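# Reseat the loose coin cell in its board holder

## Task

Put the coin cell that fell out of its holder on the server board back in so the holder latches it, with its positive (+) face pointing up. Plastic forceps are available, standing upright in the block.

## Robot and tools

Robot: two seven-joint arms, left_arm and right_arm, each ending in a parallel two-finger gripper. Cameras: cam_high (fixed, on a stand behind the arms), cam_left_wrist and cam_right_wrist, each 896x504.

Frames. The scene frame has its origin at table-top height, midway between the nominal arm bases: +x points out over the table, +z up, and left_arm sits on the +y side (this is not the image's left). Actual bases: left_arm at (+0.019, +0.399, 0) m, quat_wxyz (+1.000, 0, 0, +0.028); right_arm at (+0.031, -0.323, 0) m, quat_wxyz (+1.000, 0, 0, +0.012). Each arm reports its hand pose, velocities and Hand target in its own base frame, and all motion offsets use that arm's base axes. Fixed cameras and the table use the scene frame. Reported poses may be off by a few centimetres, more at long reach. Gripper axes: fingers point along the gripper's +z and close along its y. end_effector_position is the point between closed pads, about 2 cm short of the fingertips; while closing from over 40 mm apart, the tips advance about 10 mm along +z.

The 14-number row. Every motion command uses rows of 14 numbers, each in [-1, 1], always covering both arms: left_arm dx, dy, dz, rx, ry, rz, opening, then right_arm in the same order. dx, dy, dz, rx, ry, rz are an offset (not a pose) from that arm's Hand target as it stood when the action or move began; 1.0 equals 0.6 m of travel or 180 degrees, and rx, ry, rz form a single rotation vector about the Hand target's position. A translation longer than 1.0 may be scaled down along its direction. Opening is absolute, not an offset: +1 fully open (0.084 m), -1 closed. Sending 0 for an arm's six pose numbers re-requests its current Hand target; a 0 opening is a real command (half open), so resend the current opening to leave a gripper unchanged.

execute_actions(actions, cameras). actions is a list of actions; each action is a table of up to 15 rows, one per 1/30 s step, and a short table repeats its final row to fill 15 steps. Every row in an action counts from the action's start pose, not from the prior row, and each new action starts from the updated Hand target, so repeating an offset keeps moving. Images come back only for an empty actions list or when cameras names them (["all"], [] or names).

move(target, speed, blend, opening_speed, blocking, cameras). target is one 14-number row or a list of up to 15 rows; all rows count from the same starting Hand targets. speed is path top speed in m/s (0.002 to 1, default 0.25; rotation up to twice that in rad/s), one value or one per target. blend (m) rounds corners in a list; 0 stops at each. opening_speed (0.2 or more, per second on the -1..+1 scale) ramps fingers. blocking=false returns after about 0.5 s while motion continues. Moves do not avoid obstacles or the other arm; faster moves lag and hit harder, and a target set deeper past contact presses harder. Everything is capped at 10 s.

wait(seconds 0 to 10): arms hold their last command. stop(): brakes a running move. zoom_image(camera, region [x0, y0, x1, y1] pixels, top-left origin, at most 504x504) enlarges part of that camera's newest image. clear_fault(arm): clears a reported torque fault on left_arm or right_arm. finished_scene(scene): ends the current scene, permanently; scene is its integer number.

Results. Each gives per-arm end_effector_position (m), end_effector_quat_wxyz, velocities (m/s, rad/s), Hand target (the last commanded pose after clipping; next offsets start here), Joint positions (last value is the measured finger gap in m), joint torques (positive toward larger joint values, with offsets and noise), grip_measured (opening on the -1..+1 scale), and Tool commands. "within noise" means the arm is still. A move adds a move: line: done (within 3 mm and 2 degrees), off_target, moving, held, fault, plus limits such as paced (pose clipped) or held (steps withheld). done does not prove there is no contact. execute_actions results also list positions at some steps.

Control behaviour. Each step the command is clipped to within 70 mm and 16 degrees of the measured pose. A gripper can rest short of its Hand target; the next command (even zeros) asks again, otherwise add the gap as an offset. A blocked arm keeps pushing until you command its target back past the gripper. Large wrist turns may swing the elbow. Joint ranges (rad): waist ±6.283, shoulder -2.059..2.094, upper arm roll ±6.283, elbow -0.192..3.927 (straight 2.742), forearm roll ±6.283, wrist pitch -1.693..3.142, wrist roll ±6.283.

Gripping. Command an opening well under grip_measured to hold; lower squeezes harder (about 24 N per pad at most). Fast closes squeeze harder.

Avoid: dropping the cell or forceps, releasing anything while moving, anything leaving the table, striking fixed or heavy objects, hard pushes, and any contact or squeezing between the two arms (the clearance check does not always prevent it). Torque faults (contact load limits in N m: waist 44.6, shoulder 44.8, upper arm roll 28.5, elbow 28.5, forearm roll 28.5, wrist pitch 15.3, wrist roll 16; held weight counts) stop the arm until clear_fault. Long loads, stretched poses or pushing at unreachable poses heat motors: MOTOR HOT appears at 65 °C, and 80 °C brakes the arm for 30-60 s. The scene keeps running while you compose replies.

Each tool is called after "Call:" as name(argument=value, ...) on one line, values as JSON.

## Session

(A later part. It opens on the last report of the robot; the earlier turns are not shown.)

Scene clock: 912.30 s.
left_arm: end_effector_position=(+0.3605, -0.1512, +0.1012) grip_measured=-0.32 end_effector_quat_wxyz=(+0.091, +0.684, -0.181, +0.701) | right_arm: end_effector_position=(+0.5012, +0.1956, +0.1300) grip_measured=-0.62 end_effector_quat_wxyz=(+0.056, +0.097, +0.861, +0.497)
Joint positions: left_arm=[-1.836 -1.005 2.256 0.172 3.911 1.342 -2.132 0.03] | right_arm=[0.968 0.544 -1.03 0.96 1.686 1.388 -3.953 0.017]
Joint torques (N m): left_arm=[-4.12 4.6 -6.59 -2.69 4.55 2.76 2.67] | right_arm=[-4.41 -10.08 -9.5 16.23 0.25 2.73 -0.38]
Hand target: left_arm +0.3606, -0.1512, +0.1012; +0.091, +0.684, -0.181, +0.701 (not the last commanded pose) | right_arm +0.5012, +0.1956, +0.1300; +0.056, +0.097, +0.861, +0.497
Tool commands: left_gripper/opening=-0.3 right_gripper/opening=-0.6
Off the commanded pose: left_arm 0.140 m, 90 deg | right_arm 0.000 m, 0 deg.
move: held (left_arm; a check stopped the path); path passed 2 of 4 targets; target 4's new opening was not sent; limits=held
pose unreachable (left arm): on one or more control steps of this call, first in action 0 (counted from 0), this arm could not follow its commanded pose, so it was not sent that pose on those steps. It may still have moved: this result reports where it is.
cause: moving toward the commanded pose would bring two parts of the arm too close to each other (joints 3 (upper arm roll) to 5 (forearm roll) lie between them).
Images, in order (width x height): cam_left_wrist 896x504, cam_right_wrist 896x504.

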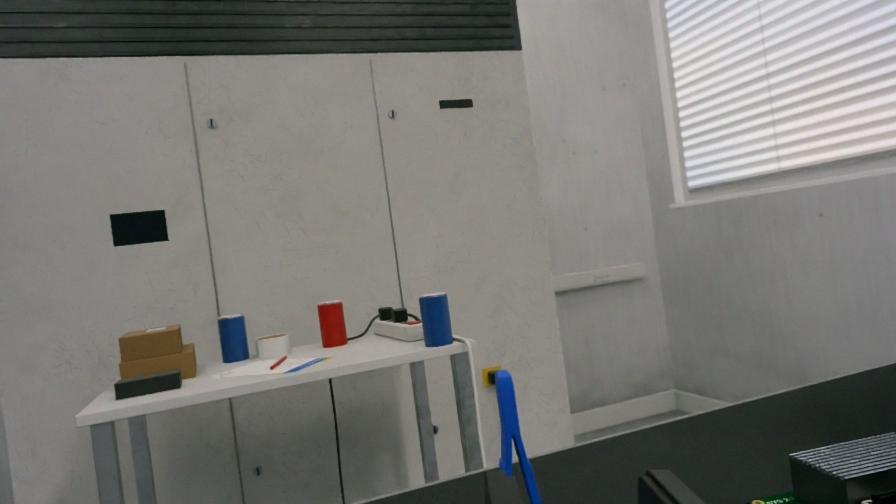

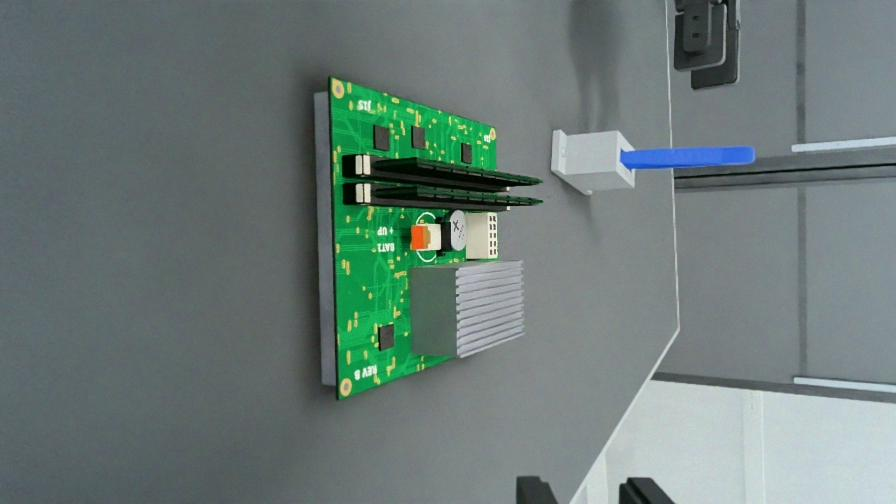

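Call:
move(target=[0,0,0.1,0.0797,0.2371,0.0162,-0.3,0,0,0,0,0,0,-0.6], speed=0.3)

Scene clock: 923.90 s.
left_arm: end_effector_position=(+0.3604, -0.1513, +0.1028) grip_measured=-0.32 end_effector_quat_wxyz=(+0.090, +0.691, -0.181, +0.694) | right_arm: end_effector_position=(+0.5012, +0.1956, +0.1300) grip_measured=-0.62 end_effector_quat_wxyz=(+0.056, +0.097, +0.861, +0.497)
Joint positions: left_arm=[-1.817 -0.989 2.219 0.161 3.871 1.322 -2.135 0.03] | right_arm=[0.968 0.544 -1.03 0.96 1.686 1.388 -3.953 0.017]
Joint torques (N m): left_arm=[-4.19 4.3 -6.85 -2.25 4.33 2.75 3.02] | right_arm=[-4.7 -10.06 -9.6 16.08 0.23 2.68 -0.28]
Hand target: left_arm +0.3604, -0.1513, +0.1028; +0.090, +0.691, -0.181, +0.694 (not the last commanded pose) | right_arm +0.5012, +0.1956, +0.1300; +0.056, +0.097, +0.861, +0.497
Off the commanded pose: left_arm 0.058 m, 44 deg | right_arm 0.000 m, 0 deg.
move: held (left_arm; a check stopped the path); limits=held
pose unreachable (left arm): on one or more control steps of this call, first in action 0 (counted from 0), this arm could not follow its commanded pose, so it was not sent that pose on those steps. It may still have moved: this result reports where it is.
cause: moving toward the commanded pose would bring two parts of the arm too close to each other (joints 3 (upper arm roll) to 5 (forearm roll) lie between them).

Call:
move(target=[[0.016,-0.1395,0,0,0,0,-0.3,0,0,0,0,0,0,-0.6],[0.066,-0.1645,0.03,0,0,0,-0.3,0,0,0,0,0,0,-0.6],[0.066,-0.1645,0.162,0,0,0,-0.3,0,0,0,0,0,0,-0.6]], speed=0.25, blend=[0.01,0.01,0])

Scene clock: 938.50 s.
left_arm: end_effector_position=(+0.4000, -0.2500, +0.2000) grip_measured=-0.32 end_effector_quat_wxyz=(+0.090, +0.691, -0.181, +0.694) | right_arm: end_effector_position=(+0.5012, +0.1956, +0.1300) grip_measured=-0.62 end_effector_quat_wxyz=(+0.056, +0.097, +0.861, +0.497)
Joint positions: left_arm=[-1.962 -1.313 1.74 0.264 3.295 1.31 -1.741 0.03] | right_arm=[0.968 0.544 -1.03 0.96 1.686 1.388 -3.953 0.017]
Joint torques (N m): left_arm=[5.54 3.52 -19.55 2.57 -0.76 -0.93 2.85] | right_arm=[-4.38 -9.8 -9.57 16.02 0.2 2.62 -0.37]
Hand target: left_arm +0.4000, -0.2500, +0.2000; +0.090, +0.691, -0.181, +0.694 | right_arm +0.5012, +0.1956, +0.1300; +0.056, +0.097, +0.861, +0.497
Off the commanded pose: left_arm 0.000 m, 0 deg | right_arm 0.000 m, 0 deg.
move: done

Call:
move(target=[0.0548,0.1307,0,0.1573,0.4680,0.0307,0.2,0,0,0,0,0,0,-0.6], speed=0.5, cameras=["cam_left_wrist"])

Call:
zoom_image(camera="cam_left_wrist", region=[400, 320, 700, 504])

Scene clock: 946.43 s.
left_arm: end_effector_position=(+0.4329, -0.1716, +0.2000) grip_measured=+0.19 end_effector_quat_wxyz=(+0.000, +0.981, -0.194, +0.000) | right_arm: end_effector_position=(+0.5012, +0.1956, +0.1300) grip_measured=-0.62 end_effector_quat_wxyz=(+0.056, +0.097, +0.861, +0.497)
Joint positions: left_arm=[-2.223 -1.175 1.296 1.142 1.098 1.638 -0.761 0.052] | right_arm=[0.968 0.544 -1.03 0.96 1.686 1.388 -3.953 0.017]
Joint torques (N m): left_arm=[-4.05 19.79 -18.11 11.89 -2.26 -0.1 2.61] | right_arm=[-4.48 -9.9 -9.66 16.01 0.32 2.68 -0.34]
Hand target: left_arm +0.4329, -0.1716, +0.2000; +0.000, +0.981, -0.194, +0.000 | right_arm +0.5012, +0.1956, +0.1300; +0.056, +0.097, +0.861, +0.497
Off the commanded pose: left_arm 0.000 m, 0 deg | right_arm 0.000 m, 0 deg.
move: done; limits=paced
Images, in order (width x height): cam_left_wrist 896x504.

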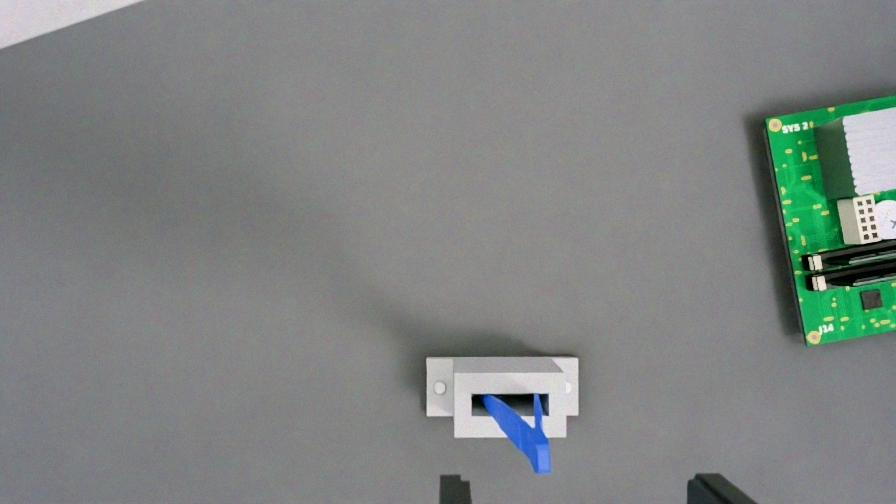

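Scaled by 1.680 from the camera's 896x504 image, which has a finer 1280x720 frame.

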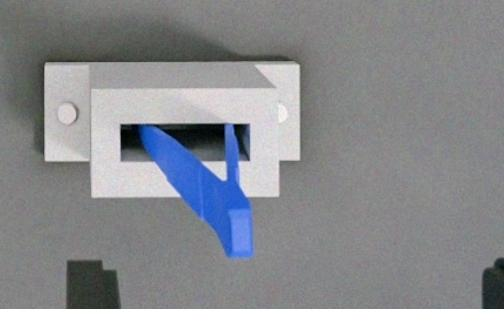

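Call:
move(target=[[-0.0072,0.0052,0,0.0042,0.0103,0,0.2,0,0,0,0,0,0,-0.6],[-0.0072,0.0052,-0.2,0.0042,0.0103,0,0.2,0,0,0,0,0,0,-0.6],[-0.0072,0.0052,-0.2,0.0042,0.0103,0,-0.8,0,0,0,0,0,0,-0.6]], speed=[0.2,0.2,0.2], cameras=["cam_left_wrist","cam_right_wrist"])

Call:
zoom_image(camera="cam_right_wrist", region=[560, 80, 800, 230])

Scene clock: 965.53 s.
left_arm: end_effector_position=(+0.4286, -0.1685, +0.0800) grip_measured=-0.82 end_effector_quat_wxyz=(-0.003, +0.981, -0.194, -0.017) | right_arm: end_effector_position=(+0.5012, +0.1956, +0.1300) grip_measured=-0.62 end_effector_quat_wxyz=(+0.056, +0.097, +0.861, +0.497)
Joint positions: left_arm=[-2.228 -1.288 1.529 1.025 1.282 1.484 -0.801 0.008] | right_arm=[0.968 0.544 -1.03 0.96 1.686 1.388 -3.953 0.017]
Joint torques (N m): left_arm=[-4.11 11.54 -19.51 8.46 2.97 -3.17 -2.81] | right_arm=[-4.54 -10.1 -9.65 15.96 0.4 2.56 -0.17]
Hand target: left_arm +0.4286, -0.1685, +0.0800; -0.003, +0.981, -0.194, -0.017 | right_arm +0.5012, +0.1956, +0.1300; +0.056, +0.097, +0.861, +0.497
Off the commanded pose: left_arm 0.000 m, 0 deg | right_arm 0.000 m, 0 deg.
move: done
Images, in order (width x height): cam_left_wrist 896x504, cam_right_wrist 896x504.

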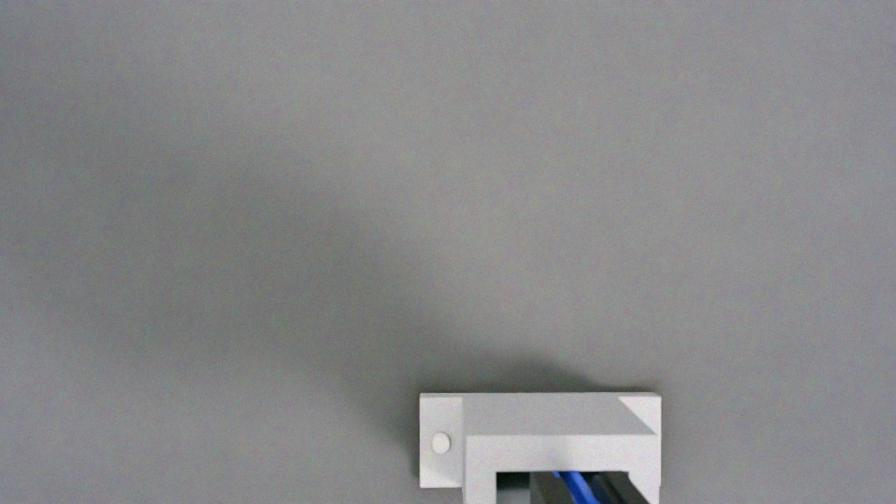

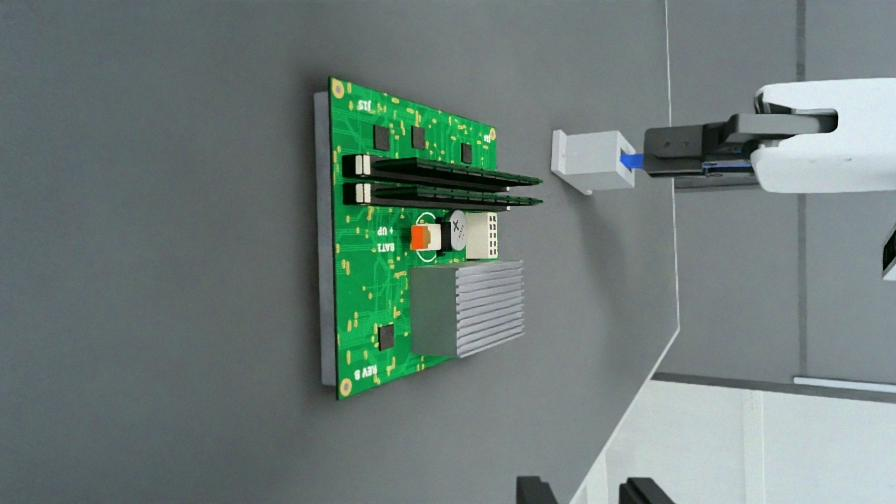

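Scaled by 2.100 from the camera's 896x504 image, which has a finer 1280x720 frame.

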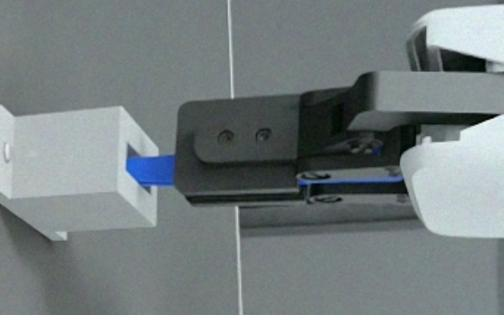

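Call:
move(target=[0,0,0.1167,0,0,0,-0.8,0,0,0,0,0,0,-0.6], speed=0.3, cameras=["cam_left_wrist","cam_right_wrist"])

Call:
zoom_image(camera="cam_left_wrist", region=[460, 360, 620, 504])

Call:
zoom_image(camera="cam_right_wrist", region=[560, 80, 800, 230])

Scene clock: 969.43 s.
left_arm: end_effector_position=(+0.4286, -0.1685, +0.1499) grip_measured=-0.82 end_effector_quat_wxyz=(-0.003, +0.981, -0.194, -0.017) | right_arm: end_effector_position=(+0.5012, +0.1956, +0.1300) grip_measured=-0.62 end_effector_quat_wxyz=(+0.056, +0.097, +0.861, +0.497)
Joint positions: left_arm=[-2.222 -1.221 1.388 1.086 1.154 1.587 -0.775 0.008] | right_arm=[0.968 0.544 -1.03 0.96 1.686 1.388 -3.953 0.017]
Joint torques (N m): left_arm=[5.53 20.09 -25.84 10.79 -2.84 -0.07 2.84] | right_arm=[-4.44 -10.2 -9.63 15.98 0.42 2.58 -0.22]
Hand target: left_arm +0.4286, -0.1685, +0.1500; -0.003, +0.981, -0.194, -0.017 | right_arm +0.5012, +0.1956, +0.1300; +0.056, +0.097, +0.861, +0.497
Off the commanded pose: left_arm 0.000 m, 0 deg | right_arm 0.000 m, 0 deg.
move: done
Images, in order (width x height): cam_left_wrist 896x504, cam_right_wrist 896x504.

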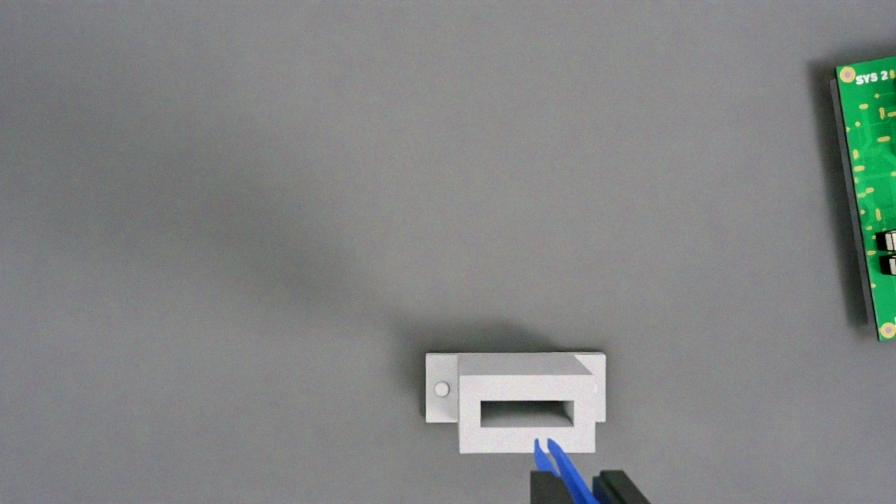

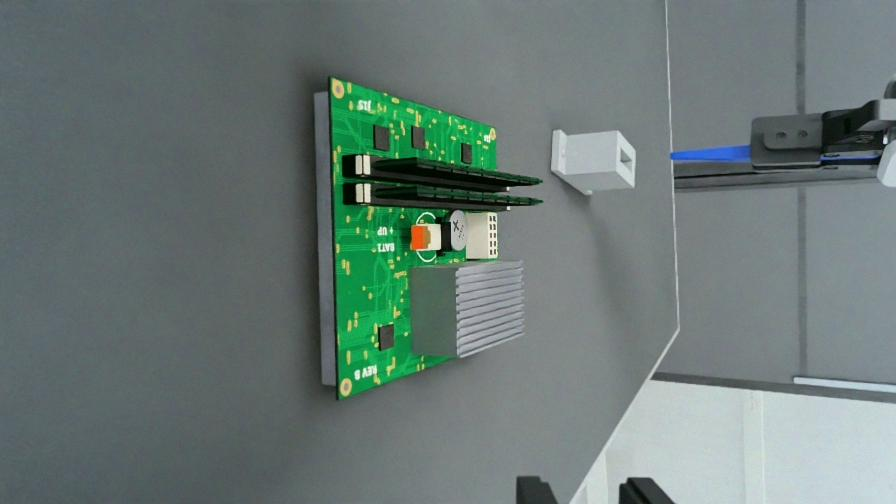

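Scaled by 3.150 from the camera's 896x504 image, which has a finer 1280x720 frame.

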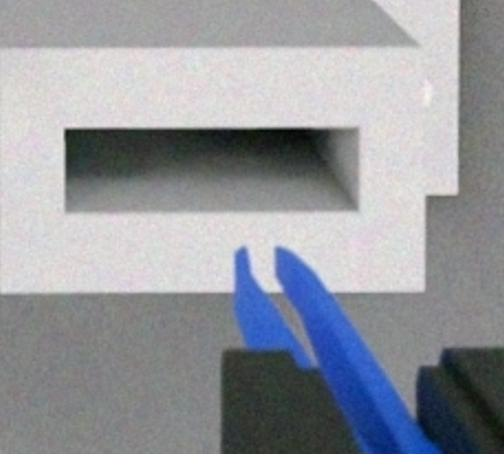

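Scaled by 2.100 from the camera's 896x504 image, which has a finer 1280x720 frame.

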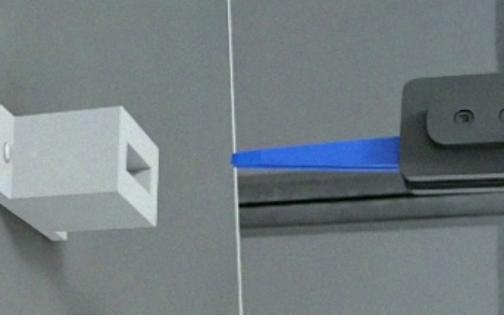

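Call:
move(target=[[0.0087,-0.3547,-0.02,-0.0064,-0.0091,-0.1523,-0.8,0,0,0,0,0,0,-0.6],[0.0087,-0.3547,-0.02,-0.0064,-0.0091,-0.1523,-0.6,0,0,0,0,0,0,-0.6]], speed=0.35, cameras=["cam_left_wrist","cam_right_wrist"])

Call:
zoom_image(camera="cam_left_wrist", region=[460, 350, 640, 504])

Call:
zoom_image(camera="cam_right_wrist", region=[400, 140, 640, 290])

Scene clock: 1006.07 s.
left_arm: end_effector_position=(+0.4338, -0.3813, +0.1380) grip_measured=-0.62 end_effector_quat_wxyz=(+0.000, +0.907, -0.421, +0.000) | right_arm: end_effector_position=(+0.5012, +0.1956, +0.1300) grip_measured=-0.62 end_effector_quat_wxyz=(+0.056, +0.097, +0.861, +0.497)
Joint positions: left_arm=[-2.9 -1.224 1.566 1.525 1.225 1.56 -0.503 0.017] | right_arm=[0.968 0.544 -1.03 0.96 1.686 1.388 -3.953 0.017]
Joint torques (N m): left_arm=[-4.17 18.46 -19.46 9.83 -2.33 -0.09 2.87] | right_arm=[-4.5 -9.98 -9.63 15.84 0.7 2.6 -0.17]
Motor temperatures (°C): left_arm=[34 35 53 38 30 35 36] | right_arm=[30 33 35 41 31 36 37]
Hand target: left_arm +0.4338, -0.3813, +0.1380; +0.000, +0.907, -0.421, +0.000 | right_arm +0.5012, +0.1956, +0.1300; +0.056, +0.097, +0.861, +0.497
Off the commanded pose: left_arm 0.000 m, 0 deg | right_arm 0.000 m, 0 deg.
move: done
Images, in order (width x height): cam_left_wrist 896x504, cam_right_wrist 896x504.

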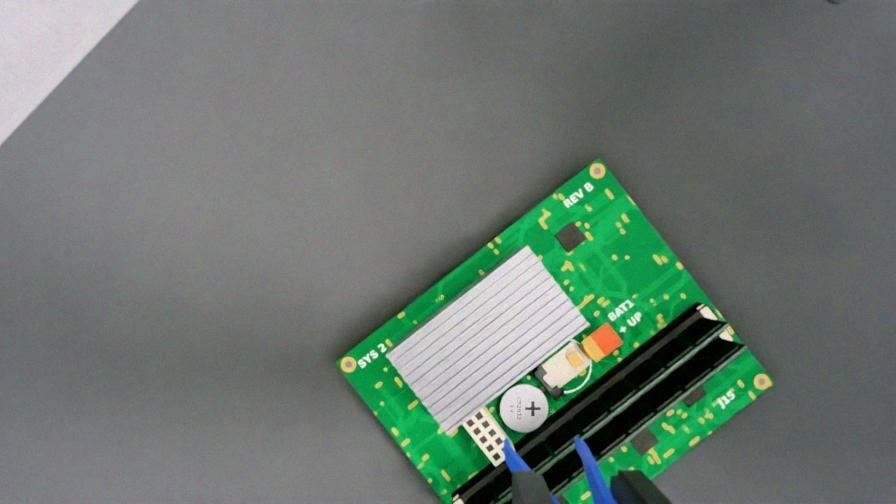

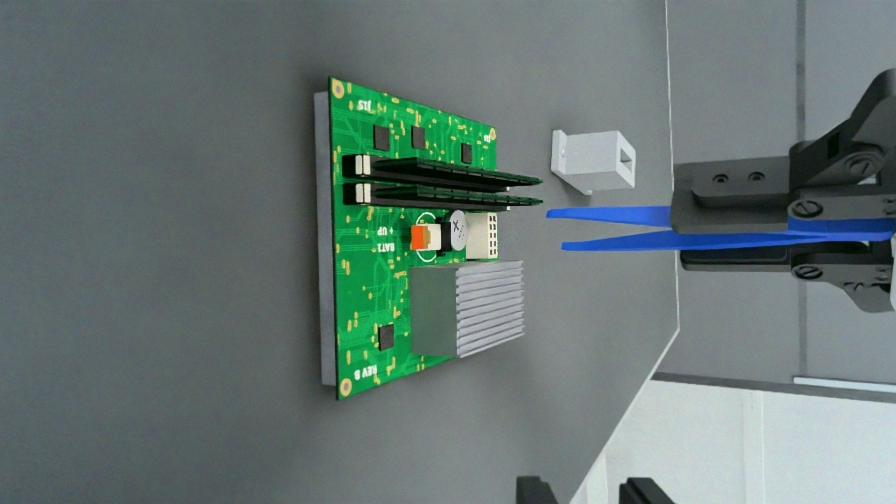

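Scaled by 2.800 from the camera's 896x504 image, which has a finer 1280x720 frame.

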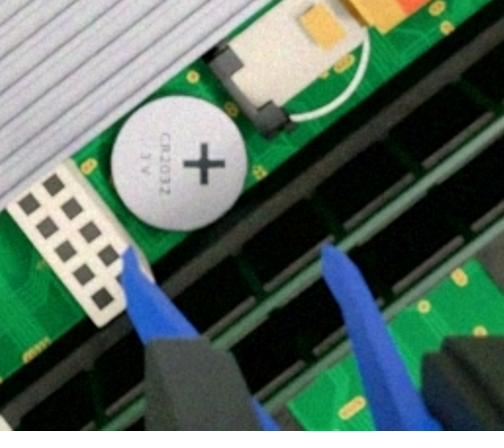

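Scaled by 2.100 from the camera's 896x504 image, which has a finer 1280x720 frame.

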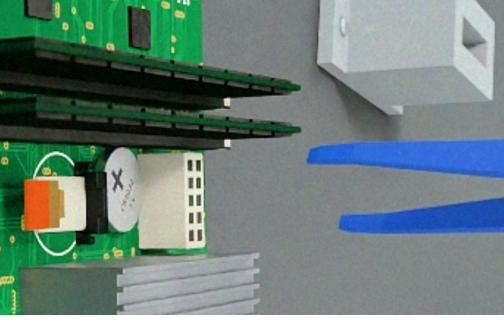

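Call:
move(target=[-0.0007,0.0008,-0.055,0,0,0,-0.6,0,0,0,0,0,0,-0.6], speed=0.12, cameras=["cam_left_wrist","cam_right_wrist"])

Call:
zoom_image(camera="cam_left_wrist", region=[460, 360, 620, 504])

Call:
zoom_image(camera="cam_right_wrist", region=[400, 170, 560, 290])

Scene clock: 1018.50 s.
left_arm: end_effector_position=(+0.4334, -0.3808, +0.1051) grip_measured=-0.62 end_effector_quat_wxyz=(+0.000, +0.907, -0.421, +0.000) | right_arm: end_effector_position=(+0.5012, +0.1956, +0.1300) grip_measured=-0.62 end_effector_quat_wxyz=(+0.056, +0.097, +0.861, +0.497)
Joint positions: left_arm=[-2.893 -1.263 1.608 1.49 1.267 1.511 -0.518 0.017] | right_arm=[0.968 0.544 -1.03 0.96 1.686 1.388 -3.953 0.017]
Joint torques (N m): left_arm=[4.51 18.47 -19.61 4.19 2.81 -3.08 -2.95] | right_arm=[-4.56 -10.26 -9.76 15.8 0.36 2.62 -0.2]
Hand target: left_arm +0.4334, -0.3808, +0.1050; +0.000, +0.907, -0.421, +0.000 | right_arm +0.5012, +0.1956, +0.1300; +0.056, +0.097, +0.861, +0.497
Off the commanded pose: left_arm 0.000 m, 0 deg | right_arm 0.000 m, 0 deg.
move: done
Images, in order (width x height): cam_left_wrist 896x504, cam_right_wrist 896x504.

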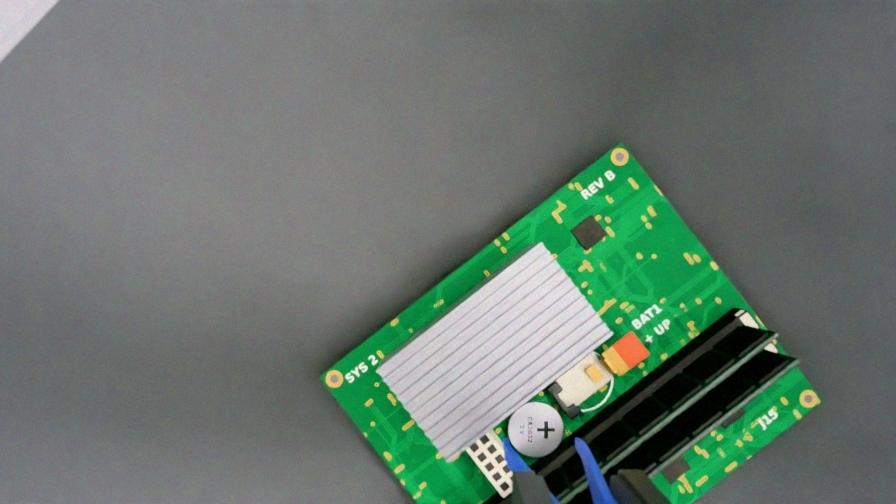

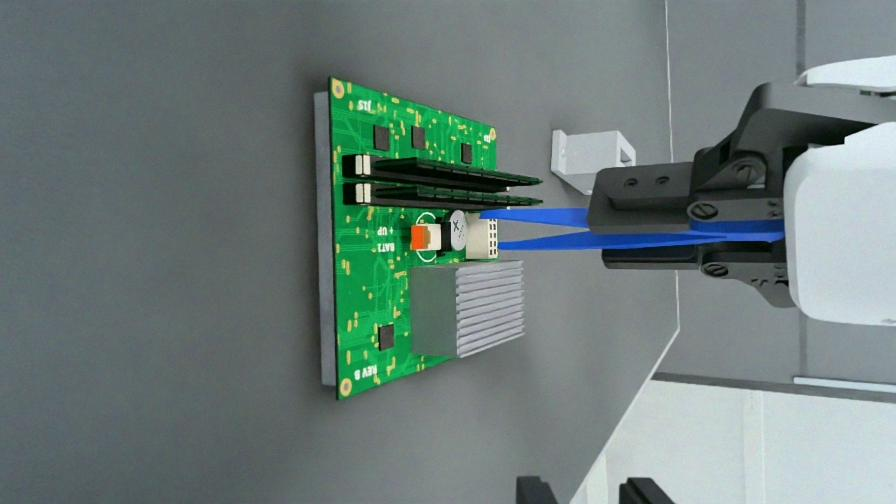

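Scaled by 3.150 from the camera's 896x504 image, which has a finer 1280x720 frame.

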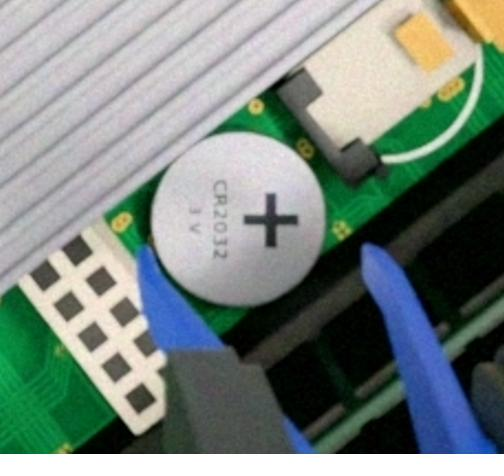

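Scaled by 3.150 from the camera's 896x504 image, which has a finer 1280x720 frame.

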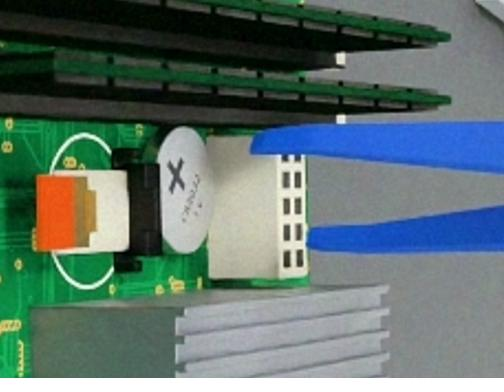

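Call:
move(target=[0,0,-0.0283,0,0,0,-0.6,0,0,0,0,0,0,-0.6], speed=0.08, cameras=["cam_left_wrist","cam_right_wrist"])

Call:
zoom_image(camera="cam_left_wrist", region=[470, 380, 610, 504])

Call:
zoom_image(camera="cam_right_wrist", region=[400, 180, 540, 280])

Scene clock: 1026.07 s.
left_arm: end_effector_position=(+0.4334, -0.3808, +0.0881) grip_measured=-0.62 end_effector_quat_wxyz=(+0.000, +0.907, -0.421, +0.000) | right_arm: end_effector_position=(+0.5012, +0.1956, +0.1300) grip_measured=-0.62 end_effector_quat_wxyz=(+0.056, +0.097, +0.861, +0.497)
Joint positions: left_arm=[-2.893 -1.283 1.632 1.478 1.29 1.486 -0.524 0.017] | right_arm=[0.968 0.544 -1.03 0.96 1.686 1.388 -3.953 0.017]
Joint torques (N m): left_arm=[5.14 18.31 -20.32 3.65 2.92 -3.04 -2.95] | right_arm=[-4.47 -10.06 -9.7 15.79 0.59 2.46 -0.29]
Hand target: left_arm +0.4334, -0.3808, +0.0880; +0.000, +0.907, -0.421, +0.000 | right_arm +0.5012, +0.1956, +0.1300; +0.056, +0.097, +0.861, +0.497
Off the commanded pose: left_arm 0.000 m, 0 deg | right_arm 0.000 m, 0 deg.
move: done
Images, in order (width x height): cam_left_wrist 896x504, cam_right_wrist 896x504.

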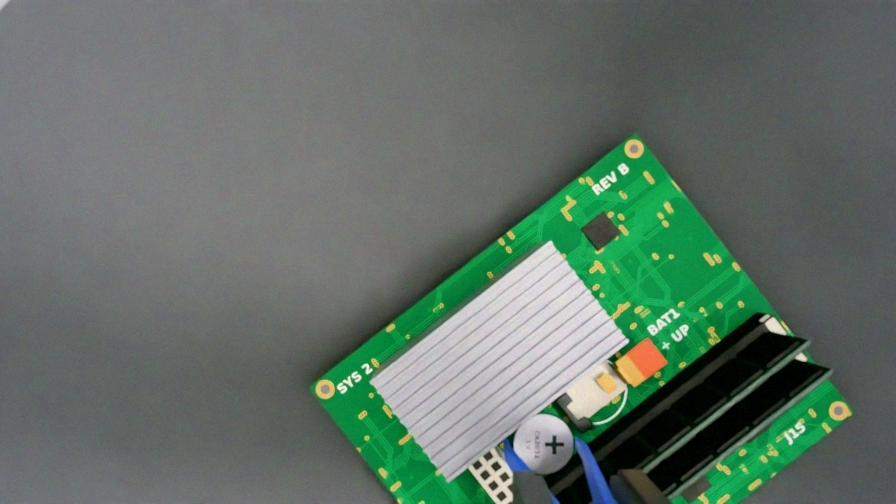

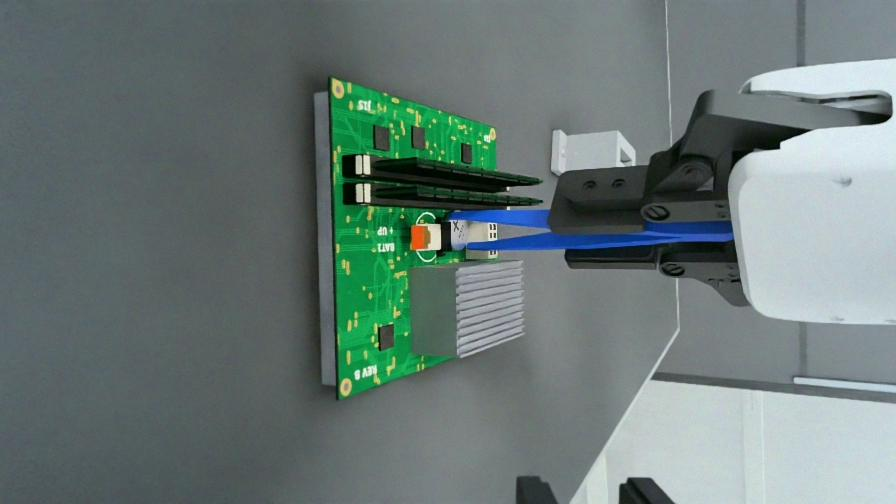

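Scaled by 3.600 from the camera's 896x504 image, which has a finer 1280x720 frame.

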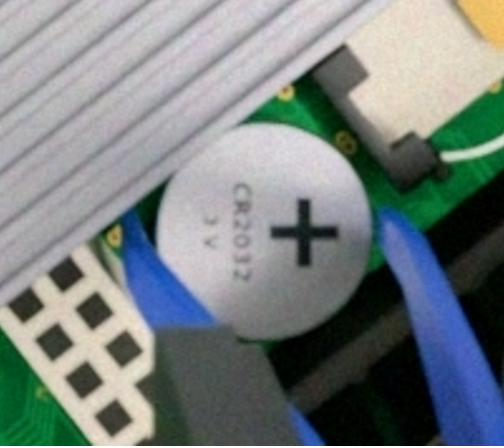

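Scaled by 3.600 from the camera's 896x504 image, which has a finer 1280x720 frame.

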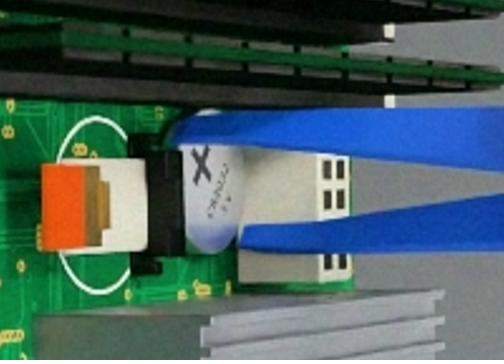

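Call:
move(target=[[-0.0005,-0.0011,0.001,0,0,0,-0.6,0,0,0,0,0,0,-0.6],[-0.0005,-0.0011,-0.0055,0,0,0,-0.6,0,0,0,0,0,0,-0.6],[-0.0005,-0.0011,-0.0055,0,0,0,-0.8,0,0,0,0,0,0,-0.6]], speed=0.03, opening_speed=0.5, cameras=["cam_left_wrist","cam_right_wrist"])

Call:
zoom_image(camera="cam_left_wrist", region=[470, 380, 610, 504])

Call:
zoom_image(camera="cam_right_wrist", region=[400, 180, 540, 280])

Scene clock: 1039.73 s.
left_arm: end_effector_position=(+0.4331, -0.3815, +0.0847) grip_measured=-0.82 end_effector_quat_wxyz=(+0.000, +0.907, -0.421, +0.000) | right_arm: end_effector_position=(+0.5012, +0.1956, +0.1300) grip_measured=-0.62 end_effector_quat_wxyz=(+0.056, +0.097, +0.861, +0.497)
Joint positions: left_arm=[-2.895 -1.287 1.637 1.477 1.294 1.481 -0.526 0.008] | right_arm=[0.968 0.544 -1.03 0.96 1.686 1.388 -3.953 0.017]
Joint torques (N m): left_arm=[-3.95 19.44 -21.3 3.94 3.06 -3.25 -2.81] | right_arm=[-4.52 -10.34 -9.64 15.69 0.68 2.55 -0.29]
Hand target: left_arm +0.4331, -0.3815, +0.0847; +0.000, +0.907, -0.421, +0.000 | right_arm +0.5012, +0.1956, +0.1300; +0.056, +0.097, +0.861, +0.497
Off the commanded pose: left_arm 0.000 m, 0 deg | right_arm 0.000 m, 0 deg.
move: done
Images, in order (width x height): cam_left_wrist 896x504, cam_right_wrist 896x504.

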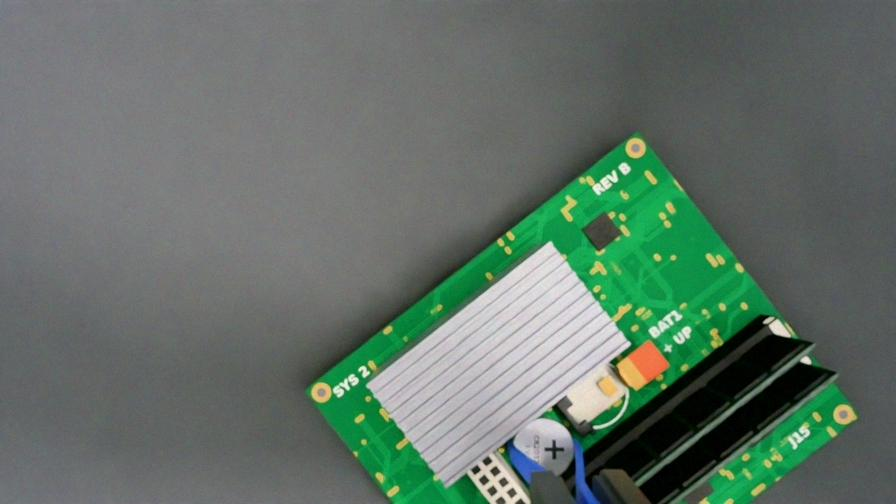

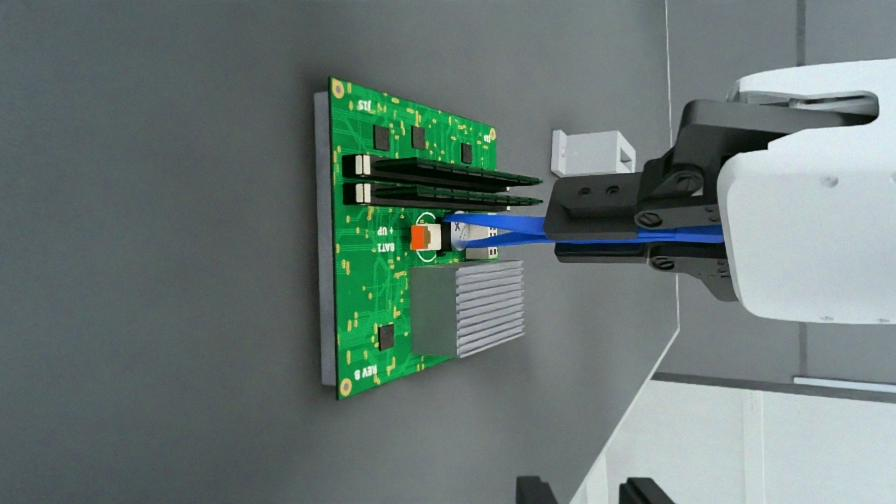

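Scaled by 3.600 from the camera's 896x504 image, which has a finer 1280x720 frame.

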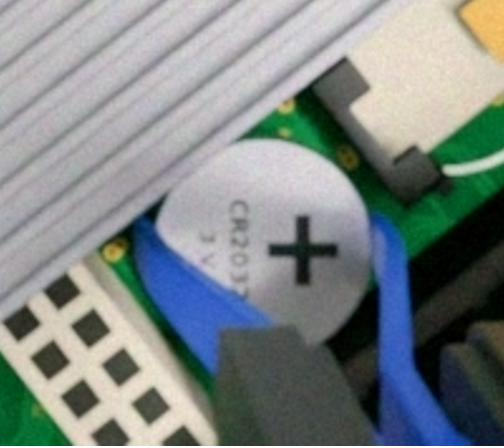

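Scaled by 3.600 from the camera's 896x504 image, which has a finer 1280x720 frame.

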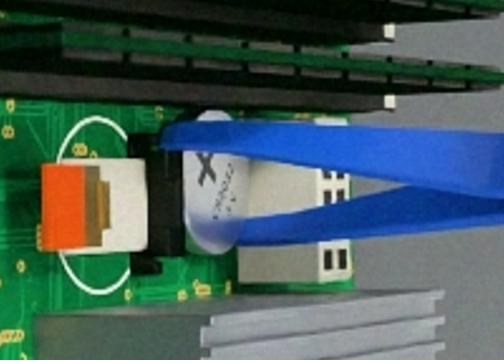

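Call:
move(target=[0,0,0.0117,0,0,0,-0.8,0,0,0,0,0,0,-0.6], speed=0.06, cameras=["cam_left_wrist","cam_right_wrist"])

Call:
zoom_image(camera="cam_left_wrist", region=[470, 380, 610, 504])

Call:
zoom_image(camera="cam_right_wrist", region=[400, 180, 540, 280])

Scene clock: 1047.43 s.
left_arm: end_effector_position=(+0.4330, -0.3815, +0.0916) grip_measured=-0.82 end_effector_quat_wxyz=(+0.000, +0.907, -0.421, +0.000) | right_arm: end_effector_position=(+0.5012, +0.1956, +0.1300) grip_measured=-0.62 end_effector_quat_wxyz=(+0.056, +0.097, +0.861, +0.497)
Joint positions: left_arm=[-2.895 -1.279 1.627 1.482 1.285 1.491 -0.523 0.008] | right_arm=[0.968 0.544 -1.03 0.96 1.686 1.388 -3.953 0.017]
Joint torques (N m): left_arm=[2.23 28.09 -27.44 8.85 -2.54 -0.24 2.83] | right_arm=[-4.42 -10.11 -9.81 15.72 0.76 2.5 -0.24]
Hand target: left_arm +0.4331, -0.3815, +0.0917; +0.000, +0.907, -0.421, +0.000 | right_arm +0.5012, +0.1956, +0.1300; +0.056, +0.097, +0.861, +0.497
Off the commanded pose: left_arm 0.000 m, 0 deg | right_arm 0.000 m, 0 deg.
move: done
Images, in order (width x height): cam_left_wrist 896x504, cam_right_wrist 896x504.

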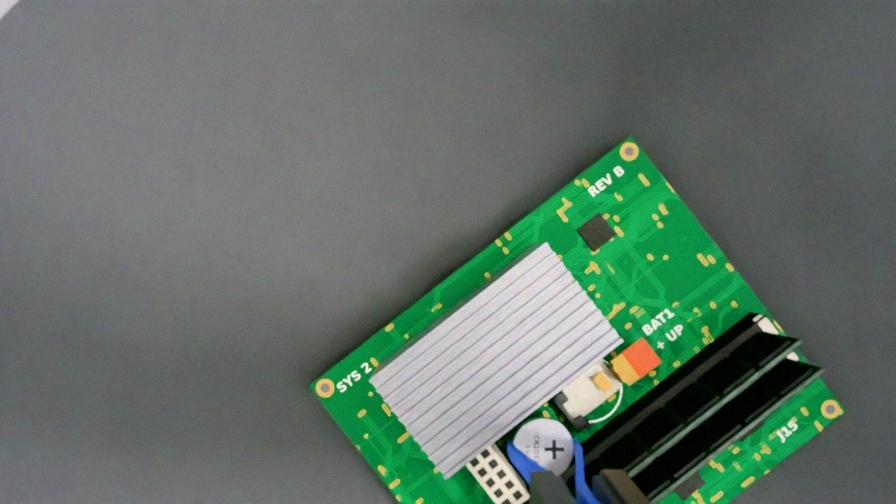

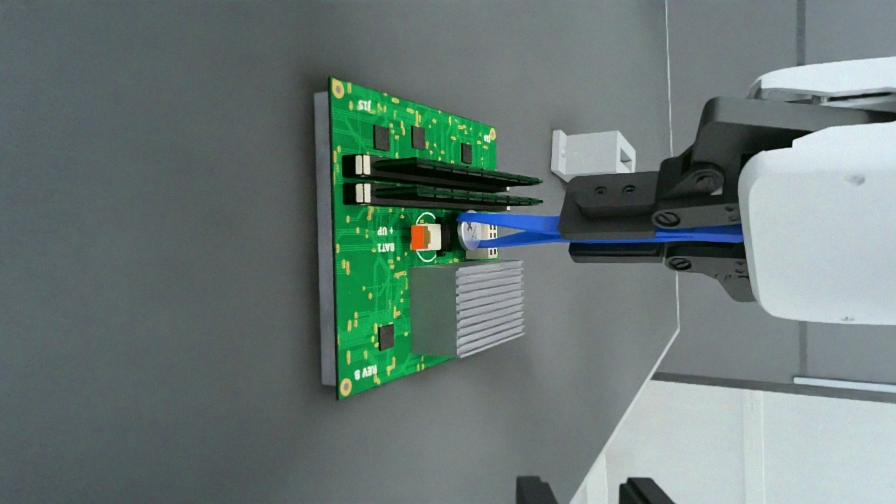

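Scaled by 3.600 from the camera's 896x504 image, which has a finer 1280x720 frame.

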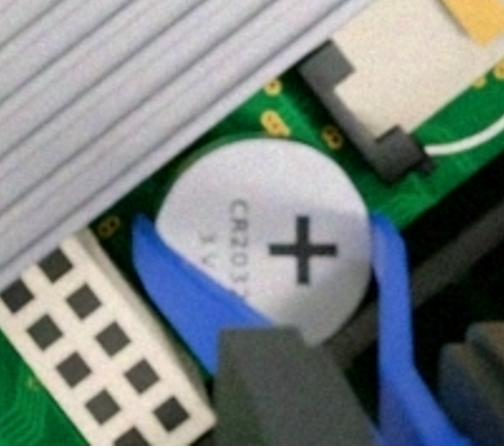

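Scaled by 3.600 from the camera's 896x504 image, which has a finer 1280x720 frame.

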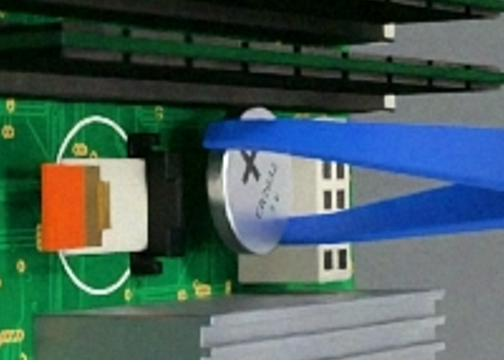

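Call:
move(target=[[0,0,0.0772,0,0,0,-0.8,0,0,0,0,0,0,-0.6],[-0.0015,-0.0592,0.0722,0,0,0.7111,-0.8,0,0,0,0,0,0,-0.6]], speed=[0.15,0.35], blend=[0.005,0], cameras=["cam_left_wrist","cam_right_wrist"])

Call:
zoom_image(camera="cam_left_wrist", region=[450, 340, 650, 504])

Call:
zoom_image(camera="cam_right_wrist", region=[400, 160, 600, 280])

Scene clock: 1071.10 s.
left_arm: end_effector_position=(+0.4322, -0.4170, +0.1351) grip_measured=-0.82 end_effector_quat_wxyz=(+0.000, +0.776, +0.630, +0.000) | right_arm: end_effector_position=(+0.5012, +0.1956, +0.1300) grip_measured=-0.62 end_effector_quat_wxyz=(+0.056, +0.097, +0.861, +0.497)
Joint positions: left_arm=[-3.044 -1.06 1.779 1.624 1.043 1.417 -2.688 0.008] | right_arm=[0.968 0.544 -1.03 0.96 1.686 1.388 -3.953 0.017]
Joint torques (N m): left_arm=[-4.23 29.09 -16.84 8.67 -2.36 -3.03 -2.88] | right_arm=[-4.54 -10.51 -9.81 15.6 0.82 2.55 -0.24]
Hand target: left_arm +0.4322, -0.4170, +0.1351; +0.000, +0.776, +0.630, +0.000 | right_arm +0.5012, +0.1956, +0.1300; +0.056, +0.097, +0.861, +0.497
Off the commanded pose: left_arm 0.000 m, 0 deg | right_arm 0.000 m, 0 deg.
move: done
Images, in order (width x height): cam_left_wrist 896x504, cam_right_wrist 896x504.

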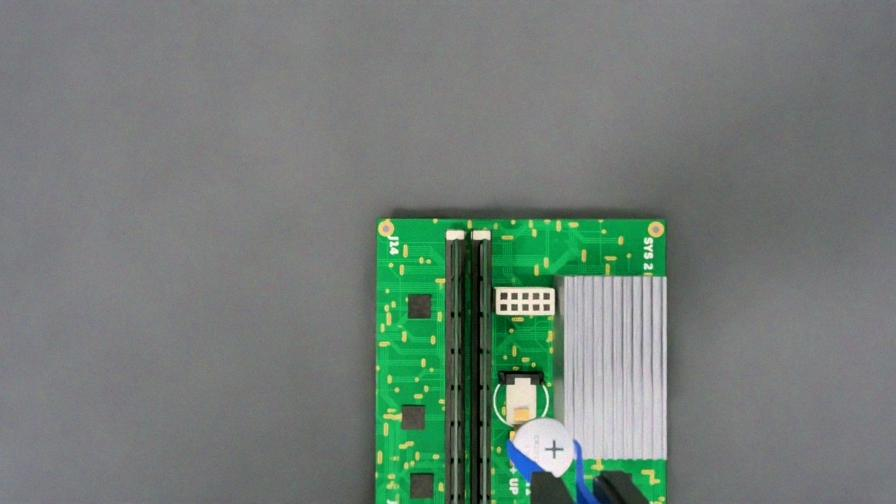

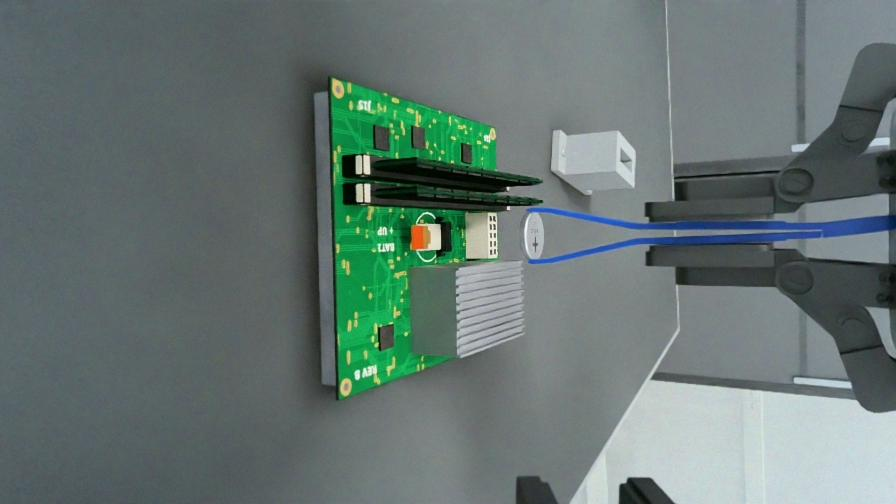

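Scaled by 2.520 from the camera's 896x504 image, which has a finer 1280x720 frame.

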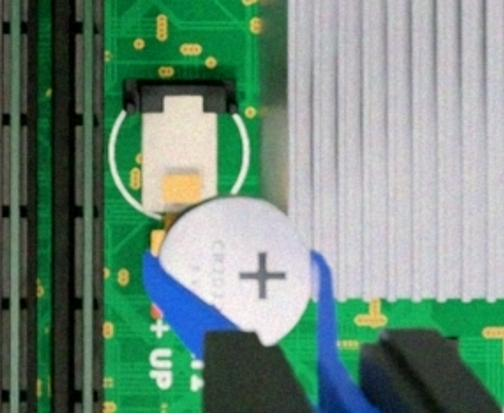

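Scaled by 2.520 from the camera's 896x504 image, which has a finer 1280x720 frame.

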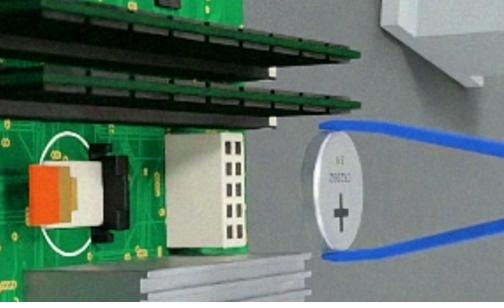

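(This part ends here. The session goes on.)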